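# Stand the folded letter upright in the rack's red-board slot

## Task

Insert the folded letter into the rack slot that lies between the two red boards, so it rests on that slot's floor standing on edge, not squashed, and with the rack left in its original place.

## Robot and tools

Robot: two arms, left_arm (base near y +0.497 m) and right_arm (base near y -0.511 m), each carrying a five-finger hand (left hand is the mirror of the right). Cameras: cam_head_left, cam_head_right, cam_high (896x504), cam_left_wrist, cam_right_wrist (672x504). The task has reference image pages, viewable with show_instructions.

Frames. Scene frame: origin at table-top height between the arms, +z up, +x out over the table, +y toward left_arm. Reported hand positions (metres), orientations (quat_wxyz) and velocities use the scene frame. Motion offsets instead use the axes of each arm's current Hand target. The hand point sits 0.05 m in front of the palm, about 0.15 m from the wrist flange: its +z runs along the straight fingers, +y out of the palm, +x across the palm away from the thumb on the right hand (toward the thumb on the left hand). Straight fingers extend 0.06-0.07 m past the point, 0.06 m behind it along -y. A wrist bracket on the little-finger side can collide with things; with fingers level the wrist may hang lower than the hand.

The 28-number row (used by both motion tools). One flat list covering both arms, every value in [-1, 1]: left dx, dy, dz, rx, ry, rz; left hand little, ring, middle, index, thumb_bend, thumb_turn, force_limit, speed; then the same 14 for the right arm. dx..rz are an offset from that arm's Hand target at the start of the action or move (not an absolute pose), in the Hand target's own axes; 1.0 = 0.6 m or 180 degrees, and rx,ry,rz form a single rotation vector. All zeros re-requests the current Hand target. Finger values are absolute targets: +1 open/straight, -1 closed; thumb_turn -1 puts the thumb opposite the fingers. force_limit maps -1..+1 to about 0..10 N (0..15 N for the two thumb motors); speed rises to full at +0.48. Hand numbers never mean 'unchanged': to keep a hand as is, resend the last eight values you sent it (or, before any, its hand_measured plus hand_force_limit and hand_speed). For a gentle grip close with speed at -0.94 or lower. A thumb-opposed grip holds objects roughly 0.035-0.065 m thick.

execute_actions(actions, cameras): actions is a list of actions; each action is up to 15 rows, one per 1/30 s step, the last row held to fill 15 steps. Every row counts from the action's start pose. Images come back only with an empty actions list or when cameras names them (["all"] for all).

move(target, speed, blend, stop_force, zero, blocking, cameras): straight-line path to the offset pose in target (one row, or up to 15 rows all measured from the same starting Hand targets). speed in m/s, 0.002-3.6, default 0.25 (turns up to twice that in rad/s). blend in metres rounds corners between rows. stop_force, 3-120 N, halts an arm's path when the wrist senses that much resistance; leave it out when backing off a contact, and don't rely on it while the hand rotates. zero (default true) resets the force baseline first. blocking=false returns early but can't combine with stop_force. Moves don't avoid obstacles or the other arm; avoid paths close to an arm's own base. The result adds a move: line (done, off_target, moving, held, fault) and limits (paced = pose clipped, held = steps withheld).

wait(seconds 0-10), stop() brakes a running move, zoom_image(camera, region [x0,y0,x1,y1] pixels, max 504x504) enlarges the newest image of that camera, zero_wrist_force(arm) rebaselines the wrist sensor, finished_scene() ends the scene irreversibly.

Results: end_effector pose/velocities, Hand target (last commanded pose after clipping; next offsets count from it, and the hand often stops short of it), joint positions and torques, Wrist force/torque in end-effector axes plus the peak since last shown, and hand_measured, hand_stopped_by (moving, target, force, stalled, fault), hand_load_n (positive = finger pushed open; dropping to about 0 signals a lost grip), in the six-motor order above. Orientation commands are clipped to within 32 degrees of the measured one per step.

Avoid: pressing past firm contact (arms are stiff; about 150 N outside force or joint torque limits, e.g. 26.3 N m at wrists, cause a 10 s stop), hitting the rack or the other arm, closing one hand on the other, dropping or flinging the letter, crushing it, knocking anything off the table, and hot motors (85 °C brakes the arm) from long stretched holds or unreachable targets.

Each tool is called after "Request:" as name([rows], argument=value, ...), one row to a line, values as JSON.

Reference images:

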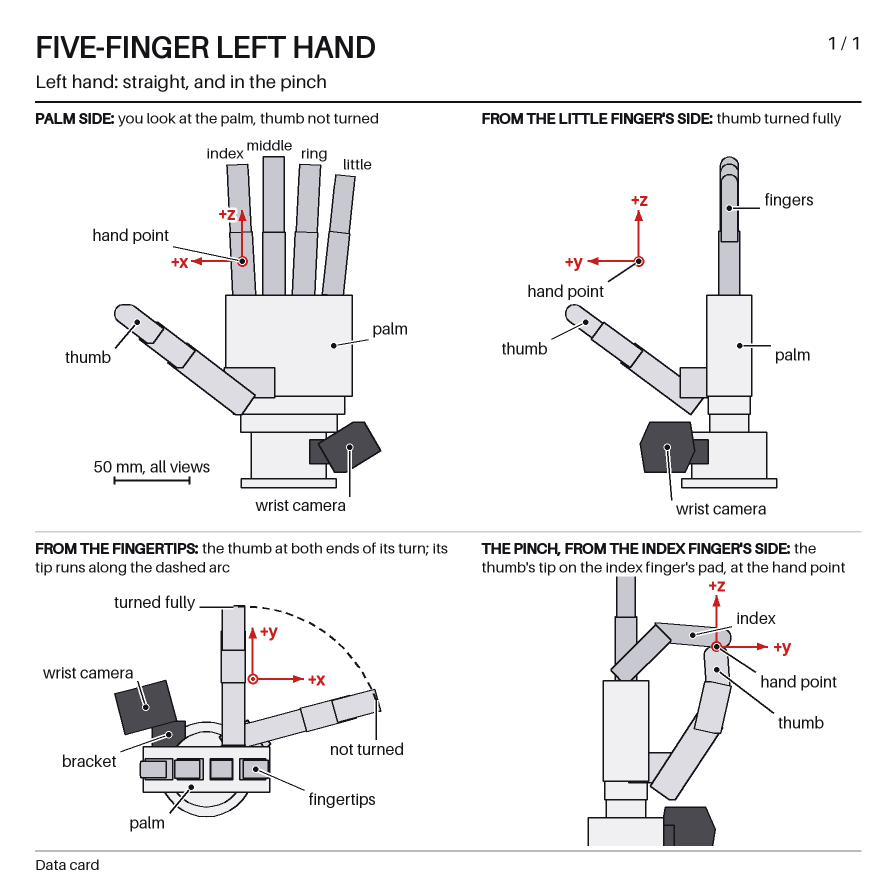

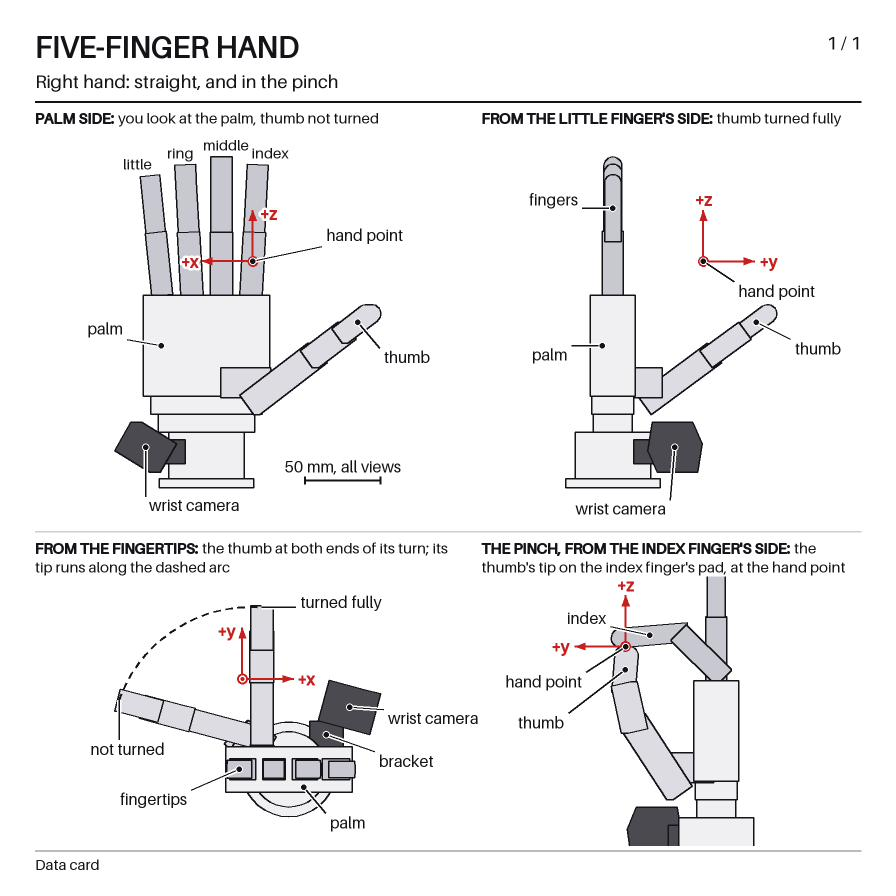

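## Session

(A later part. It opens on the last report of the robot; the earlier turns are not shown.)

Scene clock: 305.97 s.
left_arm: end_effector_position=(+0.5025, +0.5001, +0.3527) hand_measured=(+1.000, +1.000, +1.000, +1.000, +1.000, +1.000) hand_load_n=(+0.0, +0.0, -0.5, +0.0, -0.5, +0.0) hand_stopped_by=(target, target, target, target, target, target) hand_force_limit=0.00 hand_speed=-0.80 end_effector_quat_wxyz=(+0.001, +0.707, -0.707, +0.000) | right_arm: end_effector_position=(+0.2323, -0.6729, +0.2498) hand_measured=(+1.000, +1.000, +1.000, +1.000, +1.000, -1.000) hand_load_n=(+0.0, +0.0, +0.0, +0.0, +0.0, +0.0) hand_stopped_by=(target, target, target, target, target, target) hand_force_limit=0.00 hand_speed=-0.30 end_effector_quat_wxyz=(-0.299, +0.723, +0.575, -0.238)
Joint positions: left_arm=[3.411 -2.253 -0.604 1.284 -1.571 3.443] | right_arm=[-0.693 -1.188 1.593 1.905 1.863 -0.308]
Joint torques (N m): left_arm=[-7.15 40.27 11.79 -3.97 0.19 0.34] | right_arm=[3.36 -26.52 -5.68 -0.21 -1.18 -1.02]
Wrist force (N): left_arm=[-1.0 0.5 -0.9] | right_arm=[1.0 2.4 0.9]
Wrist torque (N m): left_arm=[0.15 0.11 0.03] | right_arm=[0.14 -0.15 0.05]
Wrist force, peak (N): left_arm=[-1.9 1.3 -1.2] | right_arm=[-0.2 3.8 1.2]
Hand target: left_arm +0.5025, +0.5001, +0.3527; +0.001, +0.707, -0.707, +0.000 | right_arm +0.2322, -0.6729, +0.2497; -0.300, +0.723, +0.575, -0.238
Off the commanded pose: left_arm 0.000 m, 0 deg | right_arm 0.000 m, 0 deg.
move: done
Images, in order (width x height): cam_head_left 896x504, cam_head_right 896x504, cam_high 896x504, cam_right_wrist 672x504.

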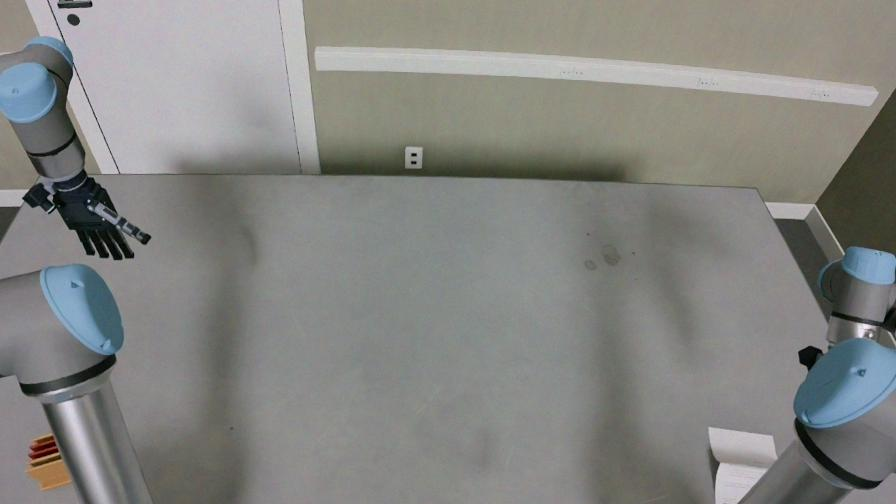

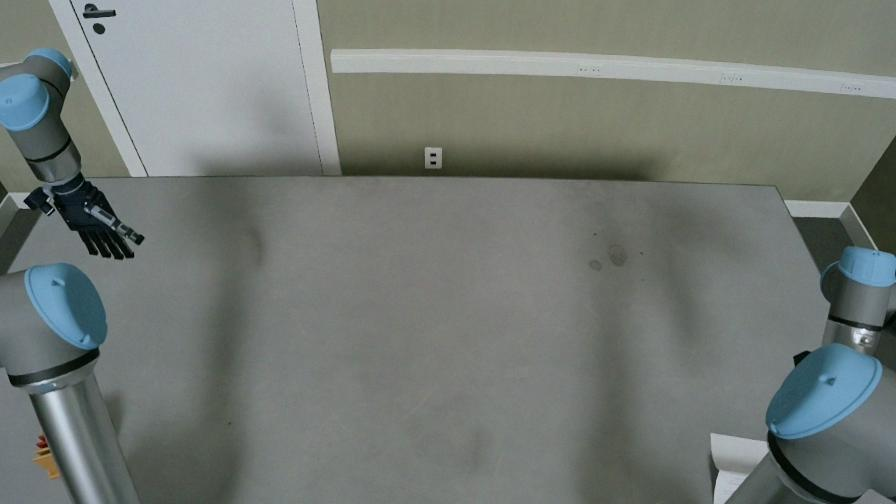

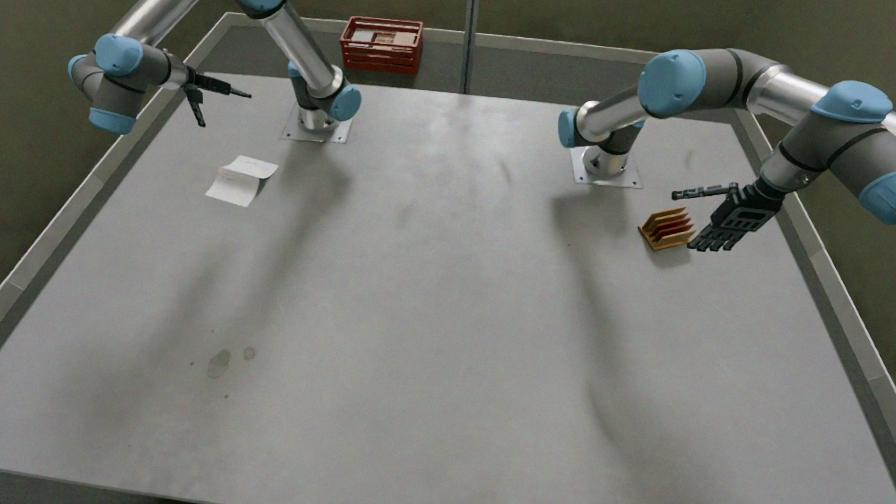

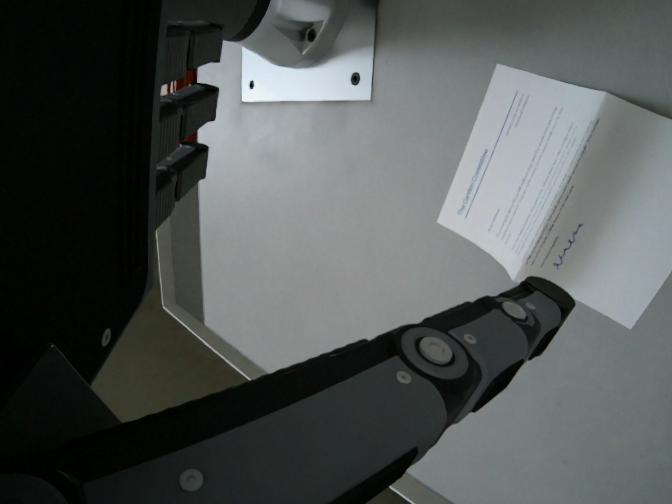

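Request:
move(target=[0,0,0,0,0,0,1,1,1,1,1,1,0,-0.8,0.149,0.403,0.045,0.0556,0,0,0,0,0,0,0.5,-1,0,-0.3], cameras=["cam_right_wrist","cam_high"])

Scene clock: 370.37 s.
left_arm: end_effector_position=(+0.5025, +0.5001, +0.3527) hand_measured=(+1.000, +1.000, +1.000, +1.000, +1.000, +1.000) hand_load_n=(+0.0, +0.0, +0.0, +0.0, +0.0, +0.0) hand_stopped_by=(target, target, target, target, target, target) hand_force_limit=0.00 hand_speed=-0.80 end_effector_quat_wxyz=(+0.001, +0.707, -0.707, +0.000) | right_arm: end_effector_position=(+0.4004, -0.6197, +0.0599) hand_measured=(+0.000, +0.000, +0.000, +0.000, +0.500, -1.000) hand_load_n=(+0.0, +0.0, +0.0, +0.0, +0.0, +0.0) hand_stopped_by=(target, target, target, target, target, target) hand_force_limit=0.00 hand_speed=-0.30 end_effector_quat_wxyz=(-0.362, +0.694, +0.553, -0.287)
Joint positions: left_arm=[3.411 -2.253 -0.604 1.284 -1.571 3.443] | right_arm=[-0.433 -0.545 1.115 1.955 1.702 -0.094]
Joint torques (N m): left_arm=[-7.13 40.04 23.66 -3.57 -1.15 -1.04] | right_arm=[-6.5 -45.81 -24.4 0.58 2.44 -1.07]
Wrist force (N): left_arm=[-1.3 0.8 -0.9] | right_arm=[1.1 2.6 0.9]
Wrist torque (N m): left_arm=[0.18 0.16 0.01] | right_arm=[0.13 -0.18 0.04]
Wrist force, peak (N): left_arm=[-1.7 1.3 -1.3] | right_arm=[2.0 5.0 0.8]
Hand target: left_arm +0.5025, +0.5001, +0.3527; +0.001, +0.707, -0.707, +0.000 | right_arm +0.4005, -0.6197, +0.0598; -0.361, +0.694, +0.553, -0.287
Off the commanded pose: left_arm 0.000 m, 0 deg | right_arm 0.000 m, 0 deg.
move: done
Images, in order (width x height): cam_high 896x504, cam_right_wrist 672x504.

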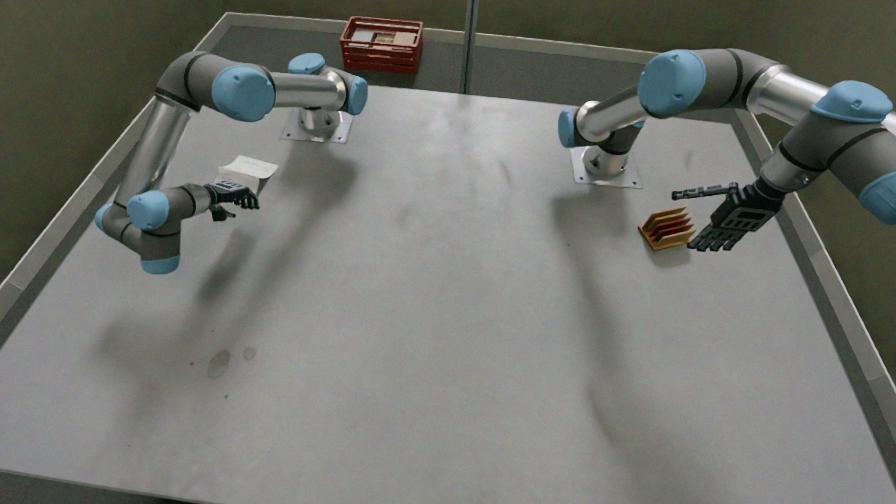

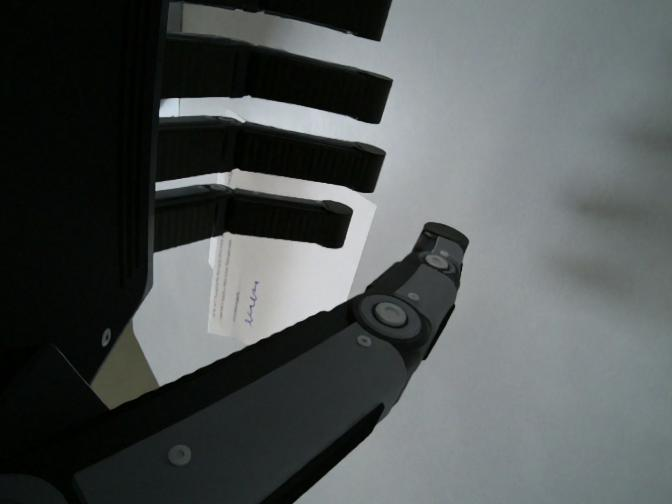

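Request:
move(target=[0,0,0,0,0,0,1,1,1,1,1,1,0,-0.8,0,0.075,0.0526,0,0,0,0,0,0,0,0.5,-1,0,-0.3], speed=0.015, stop_force=3, cameras=["cam_right_wrist"])

Scene clock: 383.67 s.
left_arm: end_effector_position=(+0.5025, +0.5001, +0.3527) hand_measured=(+1.000, +1.000, +1.000, +1.000, +1.000, +1.000) hand_load_n=(+0.0, +0.0, +0.0, +0.0, +0.0, +0.0) hand_stopped_by=(target, target, target, target, target, target) hand_force_limit=0.00 hand_speed=-0.80 end_effector_quat_wxyz=(+0.001, +0.707, -0.707, +0.000) | right_arm: end_effector_position=(+0.4005, -0.6197, +0.0224) hand_measured=(+0.000, +0.000, +0.000, +0.000, +0.500, -1.000) hand_load_n=(+0.0, +0.0, +0.0, +0.0, +0.0, +0.5) hand_stopped_by=(target, target, target, target, target, target) hand_force_limit=0.00 hand_speed=-0.30 end_effector_quat_wxyz=(-0.361, +0.694, +0.553, -0.287)
Joint positions: left_arm=[3.411 -2.253 -0.604 1.284 -1.571 3.443] | right_arm=[-0.433 -0.49 1.112 1.902 1.702 -0.094]
Joint torques (N m): left_arm=[-6.34 39.47 24.72 -3.42 -1.23 -1.14] | right_arm=[9.46 -59.85 -3.28 4.79 -2.28 1.06]
Wrist force (N): left_arm=[-1.4 1.0 -0.9] | right_arm=[1.5 -0.5 -0.4]
Wrist torque (N m): left_arm=[0.22 0.18 0.00] | right_arm=[0.13 -0.17 -0.01]
Wrist force, peak (N): left_arm=[-1.8 1.1 -1.2] | right_arm=[0.9 -12.1 -5.6]
Hand target: left_arm +0.5025, +0.5001, +0.3527; +0.001, +0.707, -0.707, +0.000 | right_arm +0.4005, -0.6197, +0.0224; -0.361, +0.694, +0.553, -0.287 (not the last commanded pose)
Off the commanded pose: left_arm 0.000 m, 0 deg | right_arm 0.018 m, 0 deg.
move: contact (right_arm)
Images, in order (width x height): cam_right_wrist 672x504.

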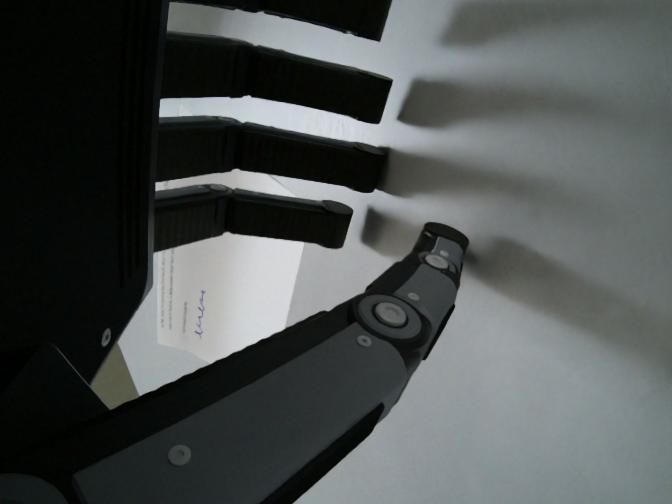

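Request:
move([
  [0,0,0,0,0,0,1,1,1,1,1,1,0,-0.8,0,-0.1365,-0.0957,0,0,0,0,0,0,0,0.5,-1,0,-0.3],
  [0,0,0,0,0,0,1,1,1,1,1,1,0,-0.8,-0.182,-0.2728,0.128,0,0,0,1,1,1,1,0.5,-1,0,-0.3],
], speed=0.15, cameras=["cam_right_wrist","cam_high"])

Scene clock: 405.43 s.
left_arm: end_effector_position=(+0.5025, +0.5001, +0.3527) hand_measured=(+1.000, +1.000, +1.000, +1.000, +1.000, +1.000) hand_load_n=(+0.0, +0.0, +0.0, +0.0, +0.0, +0.0) hand_stopped_by=(target, target, target, target, target, target) hand_force_limit=0.00 hand_speed=-0.80 end_effector_quat_wxyz=(+0.001, +0.707, -0.707, +0.000) | right_arm: end_effector_position=(+0.2231, -0.6910, +0.1122) hand_measured=(+1.000, +1.000, +1.000, +1.000, +0.500, -1.000) hand_load_n=(+0.0, +0.0, +0.0, +0.0, +0.0, +0.0) hand_stopped_by=(target, target, target, target, target, target) hand_force_limit=0.00 hand_speed=-0.30 end_effector_quat_wxyz=(-0.361, +0.694, +0.553, -0.287)
Joint positions: left_arm=[3.411 -2.253 -0.604 1.284 -1.571 3.443] | right_arm=[-0.704 -0.913 1.682 1.715 1.92 -0.26]
Joint torques (N m): left_arm=[-6.26 40.12 23.9 -3.51 -1.23 -0.93] | right_arm=[-12.28 -46.02 -3.24 0.34 2.91 -1.18]
Wrist force (N): left_arm=[-1.6 0.7 -0.5] | right_arm=[1.1 2.6 0.4]
Wrist torque (N m): left_arm=[0.14 0.22 0.00] | right_arm=[0.15 -0.16 -0.08]
Wrist force, peak (N): left_arm=[-1.8 1.0 -1.2] | right_arm=[1.0 4.0 1.8]
Hand target: left_arm +0.5025, +0.5001, +0.3527; +0.001, +0.707, -0.707, +0.000 | right_arm +0.2231, -0.6910, +0.1122; -0.361, +0.694, +0.553, -0.287
Off the commanded pose: left_arm 0.000 m, 0 deg | right_arm 0.000 m, 0 deg.
move: done
Images, in order (width x height): cam_high 896x504, cam_right_wrist 672x504.

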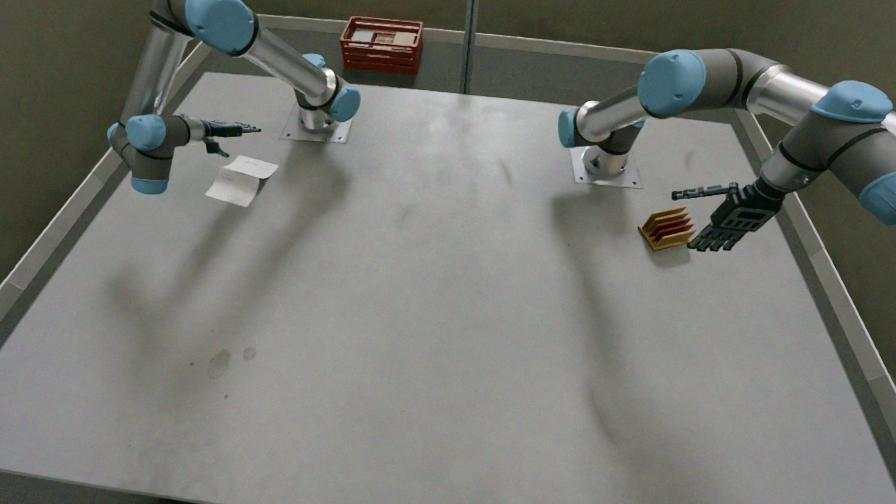

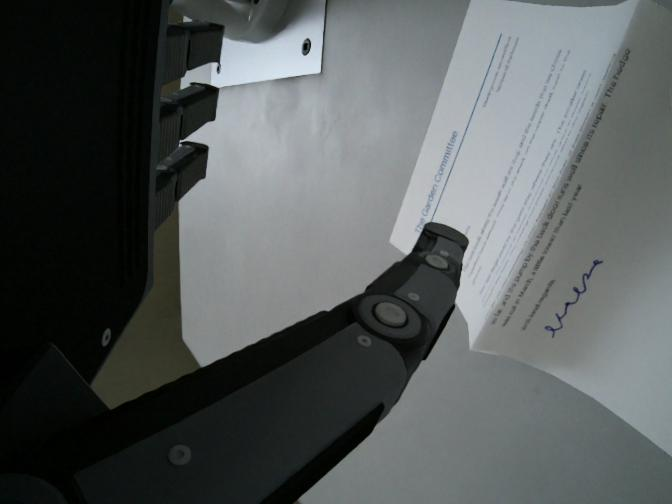

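Request:
move([
  [0,0,0,0,0,0,1,1,1,1,1,1,0,-0.8,0,0.0113,-0.0163,0,0,0,1,1,1,1,0.6,-1,0,-0.3],
  [0,0,0,0,0,0,1,1,1,1,1,1,0,-0.8,0,0.0977,0.0443,0,0,0,1,1,1,1,0.6,-1,0,-0.3],
], speed=0.06, cameras=["cam_right_wrist","cam_high"])

Scene clock: 452.60 s.
left_arm: end_effector_position=(+0.5025, +0.5001, +0.3527) hand_measured=(+1.000, +1.000, +1.000, +1.000, +1.000, +1.000) hand_load_n=(+0.0, +0.0, +0.0, +0.0, +0.0, +0.0) hand_stopped_by=(target, target, target, target, target, target) hand_force_limit=0.00 hand_speed=-0.80 end_effector_quat_wxyz=(+0.001, +0.707, -0.707, +0.000) | right_arm: end_effector_position=(+0.2347, -0.6936, +0.0489) hand_measured=(+1.000, +1.000, +1.000, +1.000, +0.600, -1.000) hand_load_n=(-0.5, +0.0, +0.0, +0.0, +0.0, +0.0) hand_stopped_by=(target, target, target, target, target, target) hand_force_limit=0.00 hand_speed=-0.30 end_effector_quat_wxyz=(-0.362, +0.694, +0.553, -0.287)
Joint positions: left_arm=[3.411 -2.253 -0.604 1.284 -1.571 3.443] | right_arm=[-0.693 -0.785 1.655 1.616 1.912 -0.253]
Joint torques (N m): left_arm=[-6.07 39.87 24.47 -3.56 -1.13 -1.06] | right_arm=[-4.67 -49.08 -11.32 5.09 1.93 0.96]
Wrist force (N): left_arm=[-1.4 1.2 -0.8] | right_arm=[0.5 2.4 1.0]
Wrist torque (N m): left_arm=[0.24 0.19 -0.01] | right_arm=[0.08 -0.09 -0.13]
Wrist force, peak (N): left_arm=[-1.9 1.5 -0.7] | right_arm=[1.2 3.2 1.1]
Hand target: left_arm +0.5025, +0.5001, +0.3527; +0.001, +0.707, -0.707, +0.000 | right_arm +0.2347, -0.6936, +0.0490; -0.361, +0.694, +0.553, -0.287
Off the commanded pose: left_arm 0.000 m, 0 deg | right_arm 0.000 m, 0 deg.
move: done
Images, in order (width x height): cam_high 896x504, cam_right_wrist 672x504.

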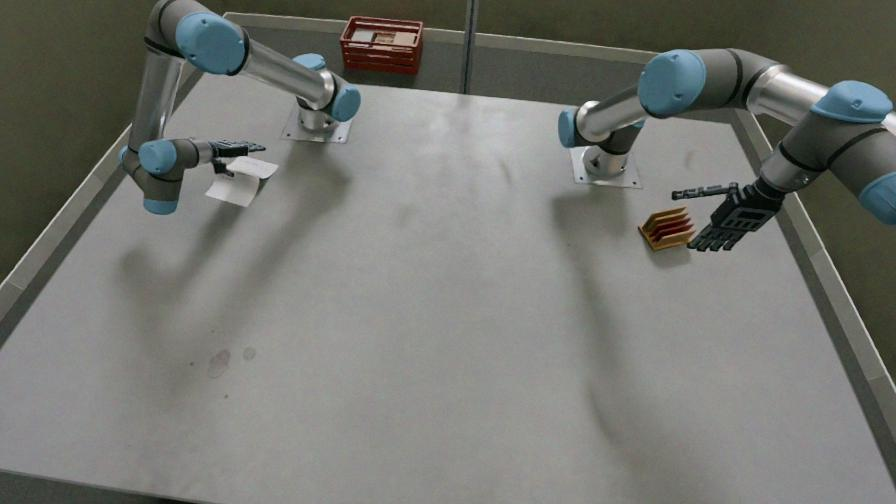

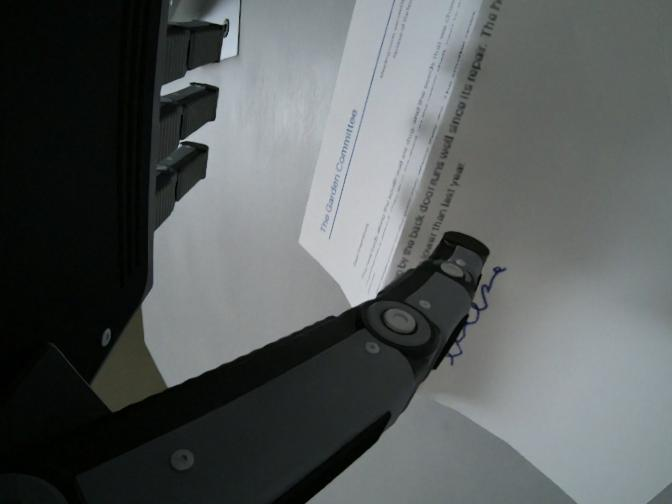

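Request:
zoom_image(camera="cam_right_wrist", region=[280, 0, 672, 500])

Scaled by 1.008 from the camera's 672x504 image, which has a finer 960x720 frame.

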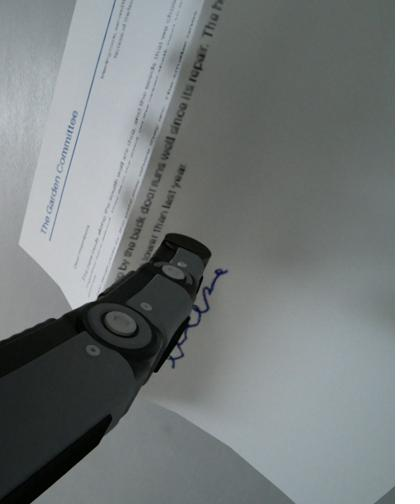

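Request:
move(target=[0,0,0,0,0,0,1,1,1,1,1,1,0,-0.8,0,0.0338,0.0155,0,0,0,1,1,1,1,0.6,-1,0,-0.3], speed=0.02, stop_force=3, cameras=["cam_right_wrist","cam_high"])

Request:
zoom_image(camera="cam_high", region=[120, 100, 300, 230])

Scene clock: 474.83 s.
left_arm: end_effector_position=(+0.5025, +0.5001, +0.3527) hand_measured=(+1.000, +1.000, +1.000, +1.000, +1.000, +1.000) hand_load_n=(-0.5, +0.0, +0.0, +0.0, +0.0, +0.0) hand_stopped_by=(target, target, target, target, target, target) hand_force_limit=0.00 hand_speed=-0.80 end_effector_quat_wxyz=(+0.001, +0.707, -0.707, +0.000) | right_arm: end_effector_position=(+0.2386, -0.6944, +0.0270) hand_measured=(+1.000, +1.000, +1.000, +1.000, +0.600, -1.000) hand_load_n=(+0.0, +0.0, +0.0, +0.0, +0.0, +0.0) hand_stopped_by=(target, target, target, target, target, target) hand_force_limit=0.00 hand_speed=-0.30 end_effector_quat_wxyz=(-0.361, +0.694, +0.553, -0.287)
Joint positions: left_arm=[3.411 -2.253 -0.604 1.284 -1.571 3.443] | right_arm=[-0.69 -0.738 1.64 1.585 1.909 -0.251]
Joint torques (N m): left_arm=[-5.09 40.22 24.08 -3.45 -1.15 -1.1] | right_arm=[1.1 -50.28 1.28 5.36 -0.45 0.07]
Wrist force (N): left_arm=[-1.5 0.8 -0.8] | right_arm=[1.1 2.4 0.6]
Wrist torque (N m): left_arm=[0.18 0.19 -0.01] | right_arm=[0.11 -0.16 -0.09]
Wrist force, peak (N): left_arm=[-1.8 1.2 -1.1] | right_arm=[1.3 2.9 1.0]
Hand target: left_arm +0.5025, +0.5001, +0.3527; +0.001, +0.707, -0.707, +0.000 | right_arm +0.2386, -0.6944, +0.0270; -0.361, +0.694, +0.553, -0.287
Off the commanded pose: left_arm 0.000 m, 0 deg | right_arm 0.000 m, 0 deg.
move: done
Images, in order (width x height): cam_high 896x504, cam_right_wrist 672x504.

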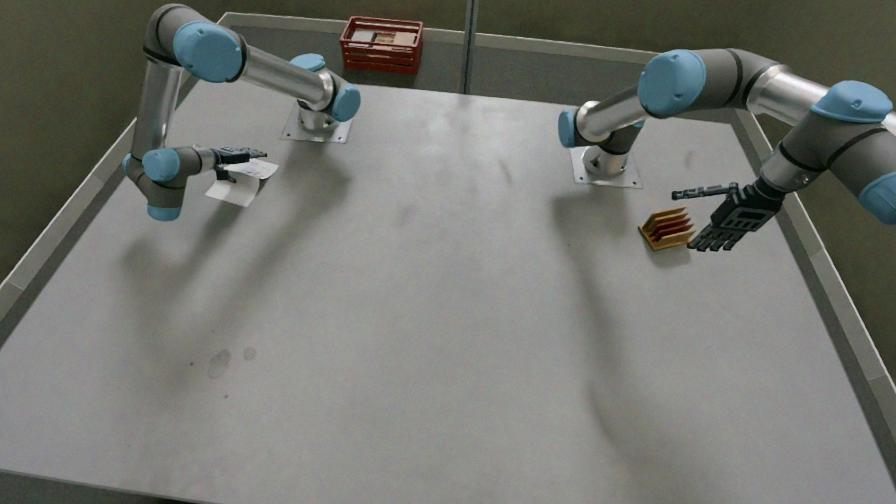

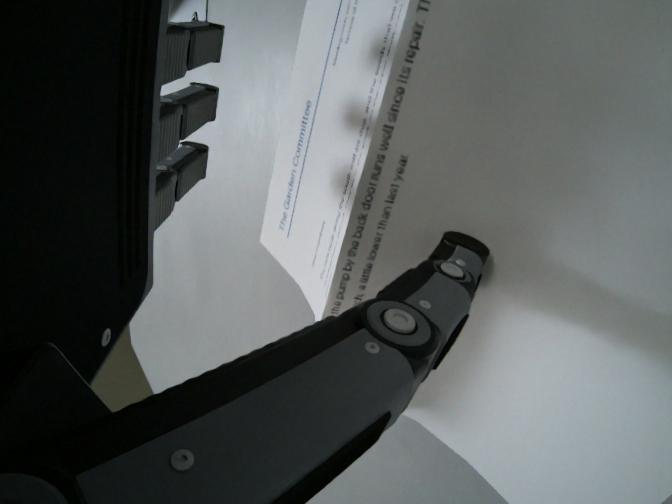

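Scaled by 2.800.

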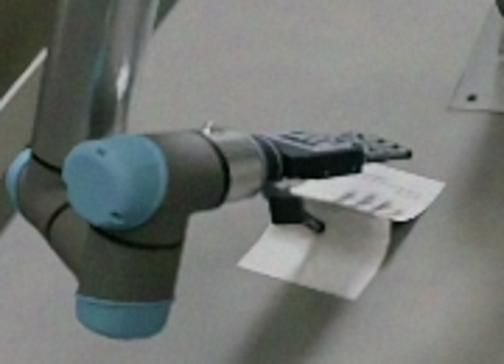

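Request:
execute_actions([
  [[0,0,0,0,0,0,1,1,1,1,1,1,0,-0.8,0,0,0,0,0,0,0.3,0.3,0.3,0.3,0.6,-1,-0.6,-0.6]],
], cameras=[])

Request:
wait(seconds=1, cameras=["cam_right_wrist","cam_high"])

Request:
zoom_image(camera="cam_high", region=[120, 100, 300, 230])

Scene clock: 484.97 s.
left_arm: end_effector_position=(+0.5025, +0.5001, +0.3527) hand_measured=(+1.000, +1.000, +1.000, +1.000, +1.000, +1.000) hand_load_n=(+0.0, +0.0, -0.5, +0.0, -0.5, +0.0) hand_stopped_by=(target, target, target, target, target, target) hand_force_limit=0.00 hand_speed=-0.80 end_effector_quat_wxyz=(+0.001, +0.707, -0.707, +0.000) | right_arm: end_effector_position=(+0.2386, -0.6944, +0.0270) hand_measured=(+0.300, +0.300, +0.300, +0.300, +0.600, -1.000) hand_load_n=(+0.0, +0.0, +0.0, +0.0, +0.0, +0.0) hand_stopped_by=(target, target, target, target, target, target) hand_force_limit=-0.60 hand_speed=-0.60 end_effector_quat_wxyz=(-0.362, +0.694, +0.553, -0.287)
Joint positions: left_arm=[3.411 -2.253 -0.604 1.284 -1.571 3.443] | right_arm=[-0.69 -0.738 1.64 1.586 1.909 -0.251]
Joint torques (N m): left_arm=[-5.92 39.8 24.5 -3.3 -1.08 -1.11] | right_arm=[-11.55 -50.27 -5.55 2.04 2.45 -1.07]
Wrist force (N): left_arm=[-1.5 1.1 -0.8] | right_arm=[1.0 2.6 1.0]
Wrist torque (N m): left_arm=[0.22 0.19 -0.02] | right_arm=[0.12 -0.17 -0.08]
Wrist force, peak (N): left_arm=[-1.8 1.1 -1.0] | right_arm=[1.1 2.9 0.9]
Hand target: left_arm +0.5025, +0.5001, +0.3527; +0.001, +0.707, -0.707, +0.000 | right_arm +0.2386, -0.6944, +0.0270; -0.361, +0.694, +0.553, -0.287
Off the commanded pose: left_arm 0.000 m, 0 deg | right_arm 0.000 m, 0 deg.
No camera images: "cameras" was empty.

Scene clock: 485.97 s.
left_arm: end_effector_position=(+0.5025, +0.5001, +0.3527) hand_measured=(+1.000, +1.000, +1.000, +1.000, +1.000, +1.000) hand_load_n=(+0.0, +0.0, +0.0, +0.0, +0.0, +0.0) hand_stopped_by=(target, target, target, target, target, target) hand_force_limit=0.00 hand_speed=-0.80 end_effector_quat_wxyz=(+0.001, +0.707, -0.707, +0.000) | right_arm: end_effector_position=(+0.2386, -0.6944, +0.0270) hand_measured=(+0.300, +0.300, +0.300, +0.300, +0.600, -1.000) hand_load_n=(+0.0, +0.0, +0.0, +0.0, +0.0, +0.0) hand_stopped_by=(target, target, target, target, target, target) hand_force_limit=-0.60 hand_speed=-0.60 end_effector_quat_wxyz=(-0.361, +0.694, +0.553, -0.287)
Joint positions: left_arm=[3.411 -2.253 -0.604 1.284 -1.571 3.443] | right_arm=[-0.69 -0.738 1.64 1.585 1.909 -0.251]
Joint torques (N m): left_arm=[-5.43 40.44 24.03 -3.37 -1.01 -1.16] | right_arm=[-11.1 -50.17 -13.1 -0.01 2.53 -1.03]
Wrist force (N): left_arm=[-1.5 1.0 -0.5] | right_arm=[1.2 2.5 0.9]
Wrist torque (N m): left_arm=[0.18 0.20 -0.01] | right_arm=[0.11 -0.19 -0.08]
Wrist force, peak (N): left_arm=[-1.8 0.9 -0.8] | right_arm=[1.2 2.7 0.9]
Hand target: left_arm +0.5025, +0.5001, +0.3527; +0.001, +0.707, -0.707, +0.000 | right_arm +0.2386, -0.6944, +0.0270; -0.361, +0.694, +0.553, -0.287
Off the commanded pose: left_arm 0.000 m, 0 deg | right_arm 0.000 m, 0 deg.
wait: 1.00 s; at rest by 0.17 s
Images, in order (width x height): cam_high 896x504, cam_right_wrist 672x504.

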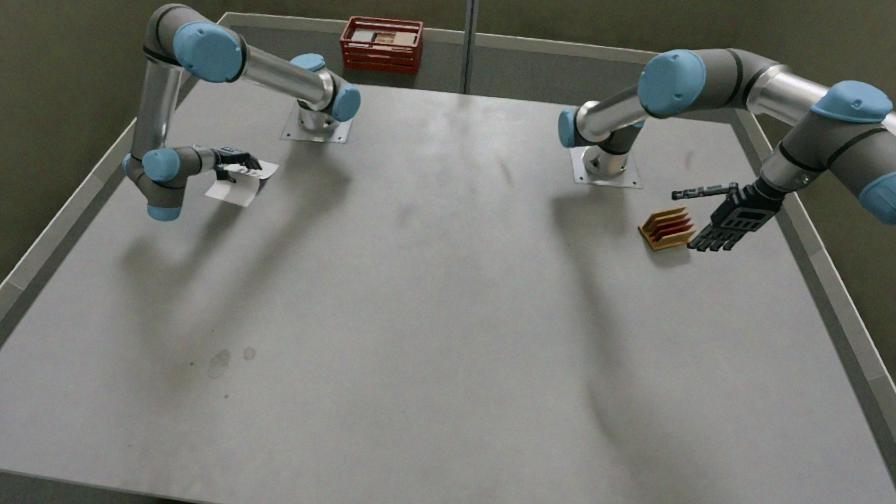

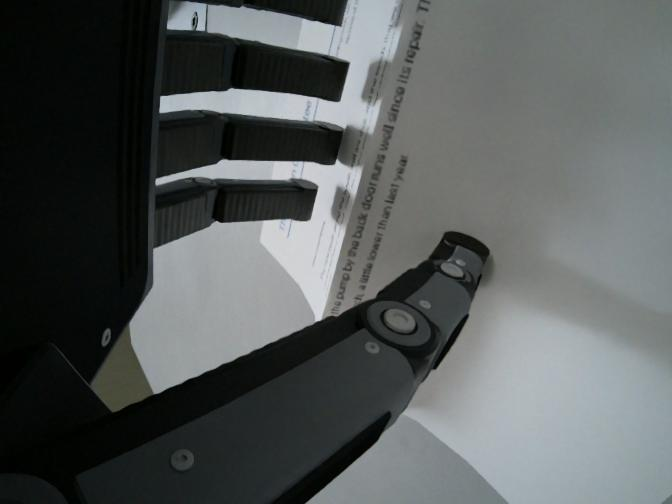

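Scaled by 2.800.

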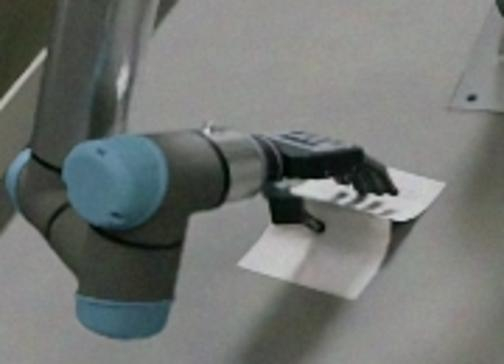

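Request:
execute_actions([
  [[0,0,0,0,0,0,1,1,1,1,1,1,0,-0.8,0,0,0,0,0,0,0.05,0.05,0,0,0.4,-1,-0.6,-0.7]],
], cameras=[])

Request:
wait(seconds=1, cameras=["cam_right_wrist","cam_high"])

Request:
zoom_image(camera="cam_high", region=[120, 100, 300, 230])

Scene clock: 503.67 s.
left_arm: end_effector_position=(+0.5025, +0.5001, +0.3527) hand_measured=(+1.000, +1.000, +1.000, +1.000, +1.000, +1.000) hand_load_n=(+0.0, +0.0, +0.0, +0.0, +0.0, +0.0) hand_stopped_by=(target, target, target, target, target, target) hand_force_limit=0.00 hand_speed=-0.80 end_effector_quat_wxyz=(+0.001, +0.707, -0.707, +0.000) | right_arm: end_effector_position=(+0.2386, -0.6944, +0.0270) hand_measured=(+0.050, +0.050, +0.000, +0.000, +0.400, -1.000) hand_load_n=(+0.0, +0.0, +0.0, +0.0, +0.0, +0.0) hand_stopped_by=(target, target, target, target, target, target) hand_force_limit=-0.60 hand_speed=-0.70 end_effector_quat_wxyz=(-0.361, +0.694, +0.553, -0.287)
Joint positions: left_arm=[3.411 -2.253 -0.604 1.284 -1.571 3.443] | right_arm=[-0.69 -0.738 1.64 1.585 1.909 -0.251]
Joint torques (N m): left_arm=[-5.38 39.9 24.65 -3.37 -1.2 -1.08] | right_arm=[-10.37 -48.27 -17.28 1.26 2.39 -0.89]
Wrist force (N): left_arm=[-1.2 1.0 -0.7] | right_arm=[0.9 2.5 0.7]
Wrist torque (N m): left_arm=[0.20 0.16 0.01] | right_arm=[0.13 -0.14 -0.09]
Wrist force, peak (N): left_arm=[-1.9 1.2 -0.8] | right_arm=[0.9 2.9 1.1]
Hand target: left_arm +0.5025, +0.5001, +0.3527; +0.001, +0.707, -0.707, +0.000 | right_arm +0.2386, -0.6944, +0.0270; -0.361, +0.694, +0.553, -0.287
Off the commanded pose: left_arm 0.000 m, 0 deg | right_arm 0.000 m, 0 deg.
No camera images: "cameras" was empty.

Scene clock: 504.67 s.
left_arm: end_effector_position=(+0.5025, +0.5001, +0.3527) hand_measured=(+1.000, +1.000, +1.000, +1.000, +1.000, +1.000) hand_load_n=(+0.0, +0.0, +0.0, +0.0, +0.0, +0.0) hand_stopped_by=(target, target, target, target, target, target) hand_force_limit=0.00 hand_speed=-0.80 end_effector_quat_wxyz=(+0.001, +0.707, -0.707, +0.000) | right_arm: end_effector_position=(+0.2386, -0.6944, +0.0270) hand_measured=(+0.050, +0.050, +0.000, +0.000, +0.400, -1.000) hand_load_n=(+0.0, +0.0, +0.0, +0.0, +0.0, +0.0) hand_stopped_by=(target, target, target, target, target, target) hand_force_limit=-0.60 hand_speed=-0.70 end_effector_quat_wxyz=(-0.361, +0.694, +0.553, -0.287)
Joint positions: left_arm=[3.411 -2.253 -0.604 1.284 -1.571 3.443] | right_arm=[-0.69 -0.738 1.64 1.585 1.909 -0.251]
Joint torques (N m): left_arm=[-4.84 39.95 24.19 -3.28 -1.09 -1.22] | right_arm=[-10.62 -48.47 -13.67 3.18 2.57 -0.87]
Wrist force (N): left_arm=[-1.8 0.9 -0.7] | right_arm=[1.0 2.4 0.8]
Wrist torque (N m): left_arm=[0.19 0.24 -0.02] | right_arm=[0.11 -0.16 -0.10]
Wrist force, peak (N): left_arm=[-1.9 1.1 -0.7] | right_arm=[1.0 2.7 0.9]
Hand target: left_arm +0.5025, +0.5001, +0.3527; +0.001, +0.707, -0.707, +0.000 | right_arm +0.2386, -0.6944, +0.0270; -0.361, +0.694, +0.553, -0.287
Off the commanded pose: left_arm 0.000 m, 0 deg | right_arm 0.000 m, 0 deg.
wait: 1.00 s; at rest by 0.17 s
Images, in order (width x height): cam_high 896x504, cam_right_wrist 672x504.

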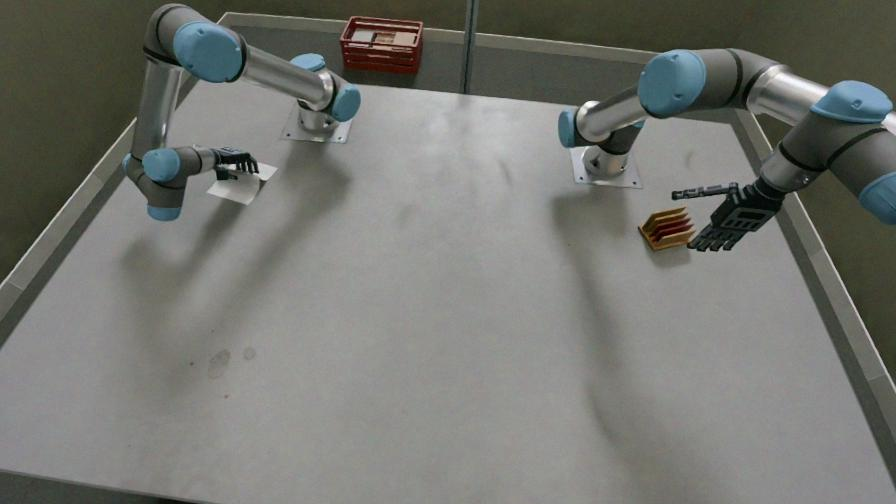

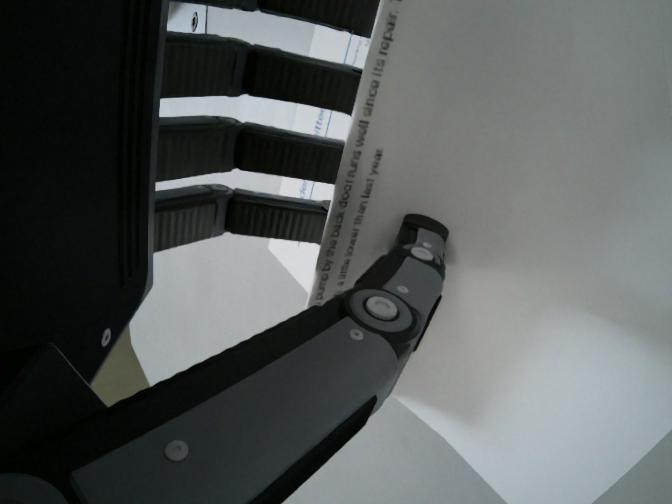

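Scaled by 2.800.

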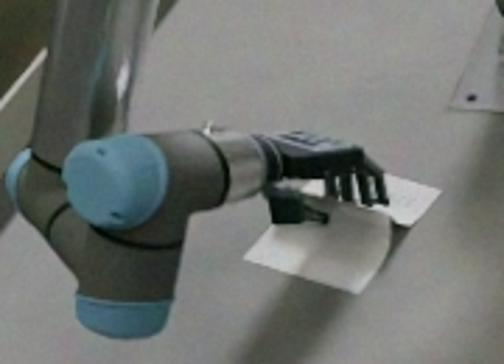

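Request:
execute_actions([
  [[0,0,0,0,0,0,1,1,1,1,1,1,0,-0.8,0,0,0,0,0,0,-0.08,-0.08,-0.15,-0.15,0.15,-1,-0.6,-0.8]],
], cameras=[])

Request:
wait(seconds=1, cameras=["cam_right_wrist","cam_high"])

Request:
zoom_image(camera="cam_high", region=[120, 100, 300, 230])

Scene clock: 515.73 s.
left_arm: end_effector_position=(+0.5025, +0.5001, +0.3527) hand_measured=(+1.000, +1.000, +1.000, +1.000, +1.000, +1.000) hand_load_n=(+0.0, -0.5, +0.0, +0.0, +0.0, +0.0) hand_stopped_by=(target, target, target, target, target, target) hand_force_limit=0.00 hand_speed=-0.80 end_effector_quat_wxyz=(+0.001, +0.707, -0.707, +0.000) | right_arm: end_effector_position=(+0.2386, -0.6944, +0.0270) hand_measured=(-0.080, -0.080, -0.150, -0.150, +0.150, -1.000) hand_load_n=(+0.0, +0.0, +0.0, +0.0, +0.5, +0.0) hand_stopped_by=(target, target, target, target, target, target) hand_force_limit=-0.60 hand_speed=-0.80 end_effector_quat_wxyz=(-0.361, +0.694, +0.553, -0.287)
Joint positions: left_arm=[3.411 -2.253 -0.604 1.284 -1.571 3.443] | right_arm=[-0.69 -0.738 1.64 1.585 1.909 -0.251]
Joint torques (N m): left_arm=[-4.53 39.93 24.62 -3.26 -1.05 -1.21] | right_arm=[-11.42 -47.87 -0.5 5.04 2.47 -1]
Wrist force (N): left_arm=[-1.3 0.8 -0.8] | right_arm=[1.2 2.6 0.6]
Wrist torque (N m): left_arm=[0.18 0.16 0.01] | right_arm=[0.17 -0.18 -0.07]
Wrist force, peak (N): left_arm=[-2.0 1.2 -0.9] | right_arm=[1.3 2.7 1.1]
Hand target: left_arm +0.5025, +0.5001, +0.3527; +0.001, +0.707, -0.707, +0.000 | right_arm +0.2386, -0.6944, +0.0270; -0.361, +0.694, +0.553, -0.287
Off the commanded pose: left_arm 0.000 m, 0 deg | right_arm 0.000 m, 0 deg.
No camera images: "cameras" was empty.

Scene clock: 516.73 s.
left_arm: end_effector_position=(+0.5025, +0.5001, +0.3527) hand_measured=(+1.000, +1.000, +1.000, +1.000, +1.000, +1.000) hand_load_n=(+0.0, +0.0, +0.0, +0.0, -0.5, +0.0) hand_stopped_by=(target, target, target, target, target, target) hand_force_limit=0.00 hand_speed=-0.80 end_effector_quat_wxyz=(+0.001, +0.707, -0.707, +0.000) | right_arm: end_effector_position=(+0.2386, -0.6944, +0.0270) hand_measured=(-0.080, -0.080, -0.150, -0.150, +0.150, -1.000) hand_load_n=(+0.0, +0.0, +0.0, +0.0, +0.0, +0.0) hand_stopped_by=(target, target, target, target, target, target) hand_force_limit=-0.60 hand_speed=-0.80 end_effector_quat_wxyz=(-0.361, +0.694, +0.553, -0.287)
Joint positions: left_arm=[3.411 -2.253 -0.604 1.284 -1.571 3.443] | right_arm=[-0.69 -0.738 1.64 1.585 1.909 -0.251]
Joint torques (N m): left_arm=[-5.06 40.27 23.74 -3.34 -1.1 -1.09] | right_arm=[-11.35 -48.12 -1.57 5.05 2.44 -0.72]
Wrist force (N): left_arm=[-1.5 0.7 -0.8] | right_arm=[0.8 2.2 0.9]
Wrist torque (N m): left_arm=[0.15 0.18 0.01] | right_arm=[0.09 -0.12 -0.10]
Wrist force, peak (N): left_arm=[-1.8 1.1 -0.6] | right_arm=[1.1 2.7 1.0]
Hand target: left_arm +0.5025, +0.5001, +0.3527; +0.001, +0.707, -0.707, +0.000 | right_arm +0.2386, -0.6944, +0.0270; -0.361, +0.694, +0.553, -0.287
Off the commanded pose: left_arm 0.000 m, 0 deg | right_arm 0.000 m, 0 deg.
wait: 1.00 s; at rest by 0.17 s
Images, in order (width x height): cam_high 896x504, cam_right_wrist 672x504.

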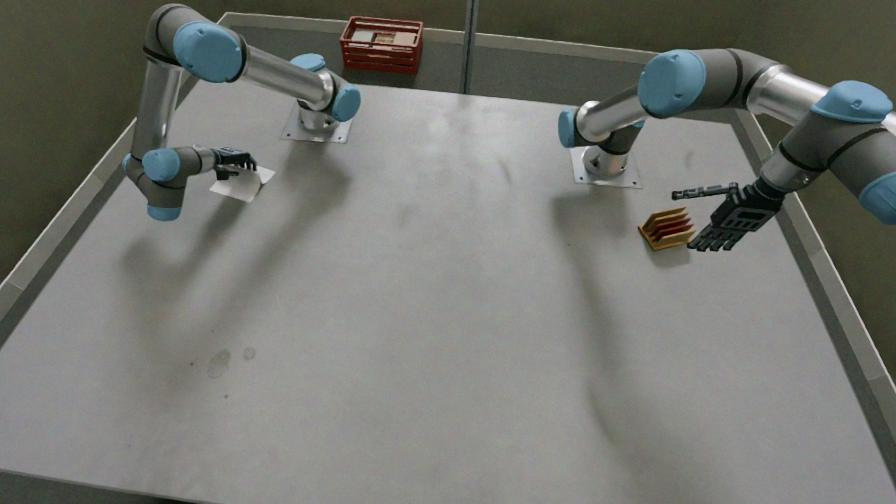

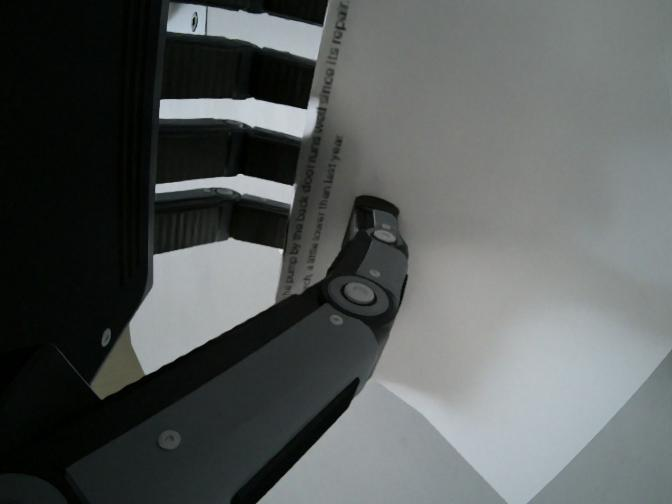

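Scaled by 2.800.

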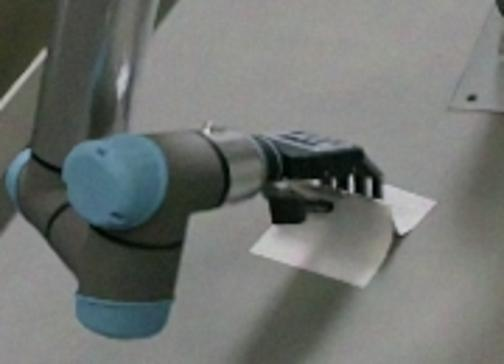

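Request:
execute_actions([
  [[0,0,0,0,0,0,1,1,1,1,1,1,0,-0.8,0,0,0,0,0,0,-0.18,-0.18,-0.25,-0.25,0.02,-1,-0.6,-0.9]],
], cameras=[])

Request:
wait(seconds=2, cameras=["cam_right_wrist","cam_high"])

Request:
zoom_image(camera="cam_high", region=[120, 100, 300, 230])

Scene clock: 530.03 s.
left_arm: end_effector_position=(+0.5025, +0.5001, +0.3527) hand_measured=(+1.000, +1.000, +1.000, +1.000, +1.000, +1.000) hand_load_n=(+0.0, +0.0, +0.0, +0.0, +0.0, +0.0) hand_stopped_by=(target, target, target, target, target, target) hand_force_limit=0.00 hand_speed=-0.80 end_effector_quat_wxyz=(+0.001, +0.707, -0.707, +0.000) | right_arm: end_effector_position=(+0.2386, -0.6944, +0.0270) hand_measured=(-0.180, -0.180, -0.232, -0.232, +0.106, -1.000) hand_load_n=(+0.0, +0.0, +3.5, +2.0, +4.5, +0.0) hand_stopped_by=(target, target, force, force, force, target) hand_force_limit=-0.60 hand_speed=-0.90 end_effector_quat_wxyz=(-0.361, +0.694, +0.553, -0.287)
Joint positions: left_arm=[3.411 -2.253 -0.604 1.284 -1.571 3.443] | right_arm=[-0.69 -0.738 1.64 1.585 1.909 -0.251]
Joint torques (N m): left_arm=[-4.39 40.13 24.31 -3.35 -1.05 -1.27] | right_arm=[-10.69 -47.85 -1.62 4.83 2.28 -0.69]
Wrist force (N): left_arm=[-1.3 1.0 -0.9] | right_arm=[1.0 2.6 0.9]
Wrist torque (N m): left_arm=[0.20 0.15 0.00] | right_arm=[0.14 -0.16 -0.09]
Wrist force, peak (N): left_arm=[-1.9 1.3 -0.8] | right_arm=[1.2 2.7 0.9]
Hand target: left_arm +0.5025, +0.5001, +0.3527; +0.001, +0.707, -0.707, +0.000 | right_arm +0.2386, -0.6944, +0.0270; -0.361, +0.694, +0.553, -0.287
Off the commanded pose: left_arm 0.000 m, 0 deg | right_arm 0.000 m, 0 deg.
No camera images: "cameras" was empty.

Scene clock: 532.03 s.
left_arm: end_effector_position=(+0.5025, +0.5001, +0.3527) hand_measured=(+1.000, +1.000, +1.000, +1.000, +1.000, +1.000) hand_load_n=(+0.0, +0.0, +0.0, +0.0, +0.0, +0.0) hand_stopped_by=(target, target, target, target, target, target) hand_force_limit=0.00 hand_speed=-0.80 end_effector_quat_wxyz=(+0.001, +0.707, -0.707, +0.000) | right_arm: end_effector_position=(+0.2386, -0.6944, +0.0270) hand_measured=(-0.180, -0.180, -0.232, -0.232, +0.106, -1.000) hand_load_n=(+0.0, +0.0, +3.5, +2.0, +4.0, +0.5) hand_stopped_by=(target, target, force, force, force, target) hand_force_limit=-0.60 hand_speed=-0.90 end_effector_quat_wxyz=(-0.361, +0.694, +0.553, -0.287)
Joint positions: left_arm=[3.411 -2.253 -0.604 1.284 -1.571 3.443] | right_arm=[-0.69 -0.738 1.64 1.585 1.909 -0.251]
Joint torques (N m): left_arm=[-4.66 39.97 24.85 -3.36 -1.11 -1.18] | right_arm=[-10.57 -48.66 -1.16 4.91 2.17 -0.52]
Wrist force (N): left_arm=[-1.8 0.8 -0.5] | right_arm=[1.0 2.3 0.8]
Wrist torque (N m): left_arm=[0.15 0.23 -0.02] | right_arm=[0.11 -0.15 -0.09]
Wrist force, peak (N): left_arm=[-1.8 1.0 -1.0] | right_arm=[1.1 2.8 0.9]
Hand target: left_arm +0.5025, +0.5001, +0.3527; +0.001, +0.707, -0.707, +0.000 | right_arm +0.2386, -0.6944, +0.0270; -0.361, +0.694, +0.553, -0.287
Off the commanded pose: left_arm 0.000 m, 0 deg | right_arm 0.000 m, 0 deg.
wait: 2.00 s; at rest by 0.17 s
Images, in order (width x height): cam_high 896x504, cam_right_wrist 672x504.

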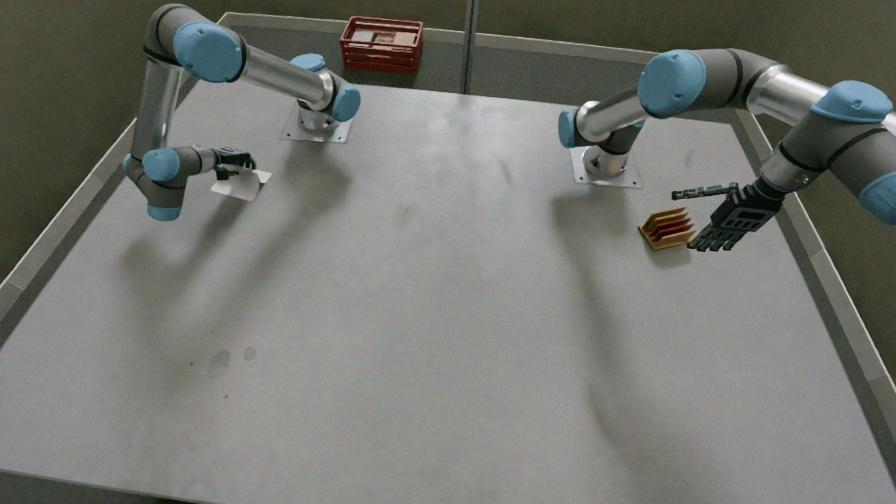

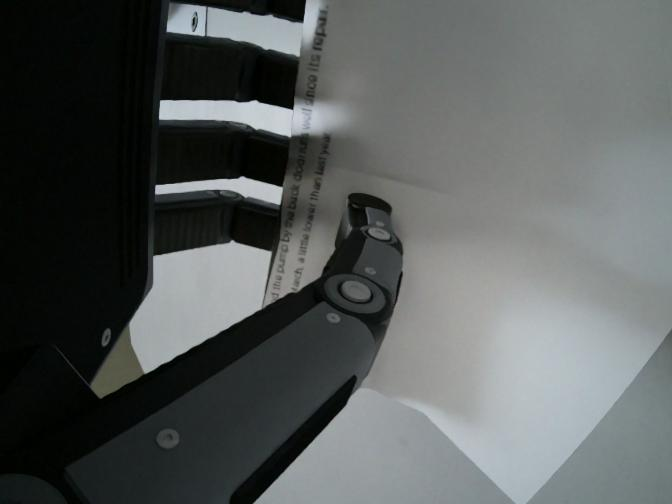

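Scaled by 2.800.

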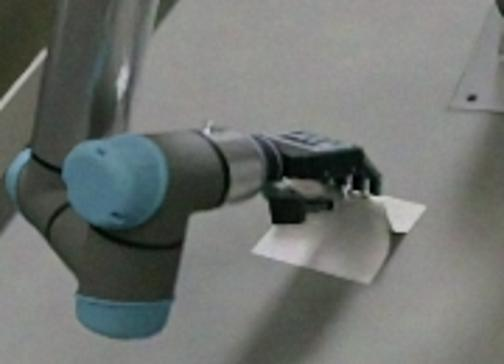

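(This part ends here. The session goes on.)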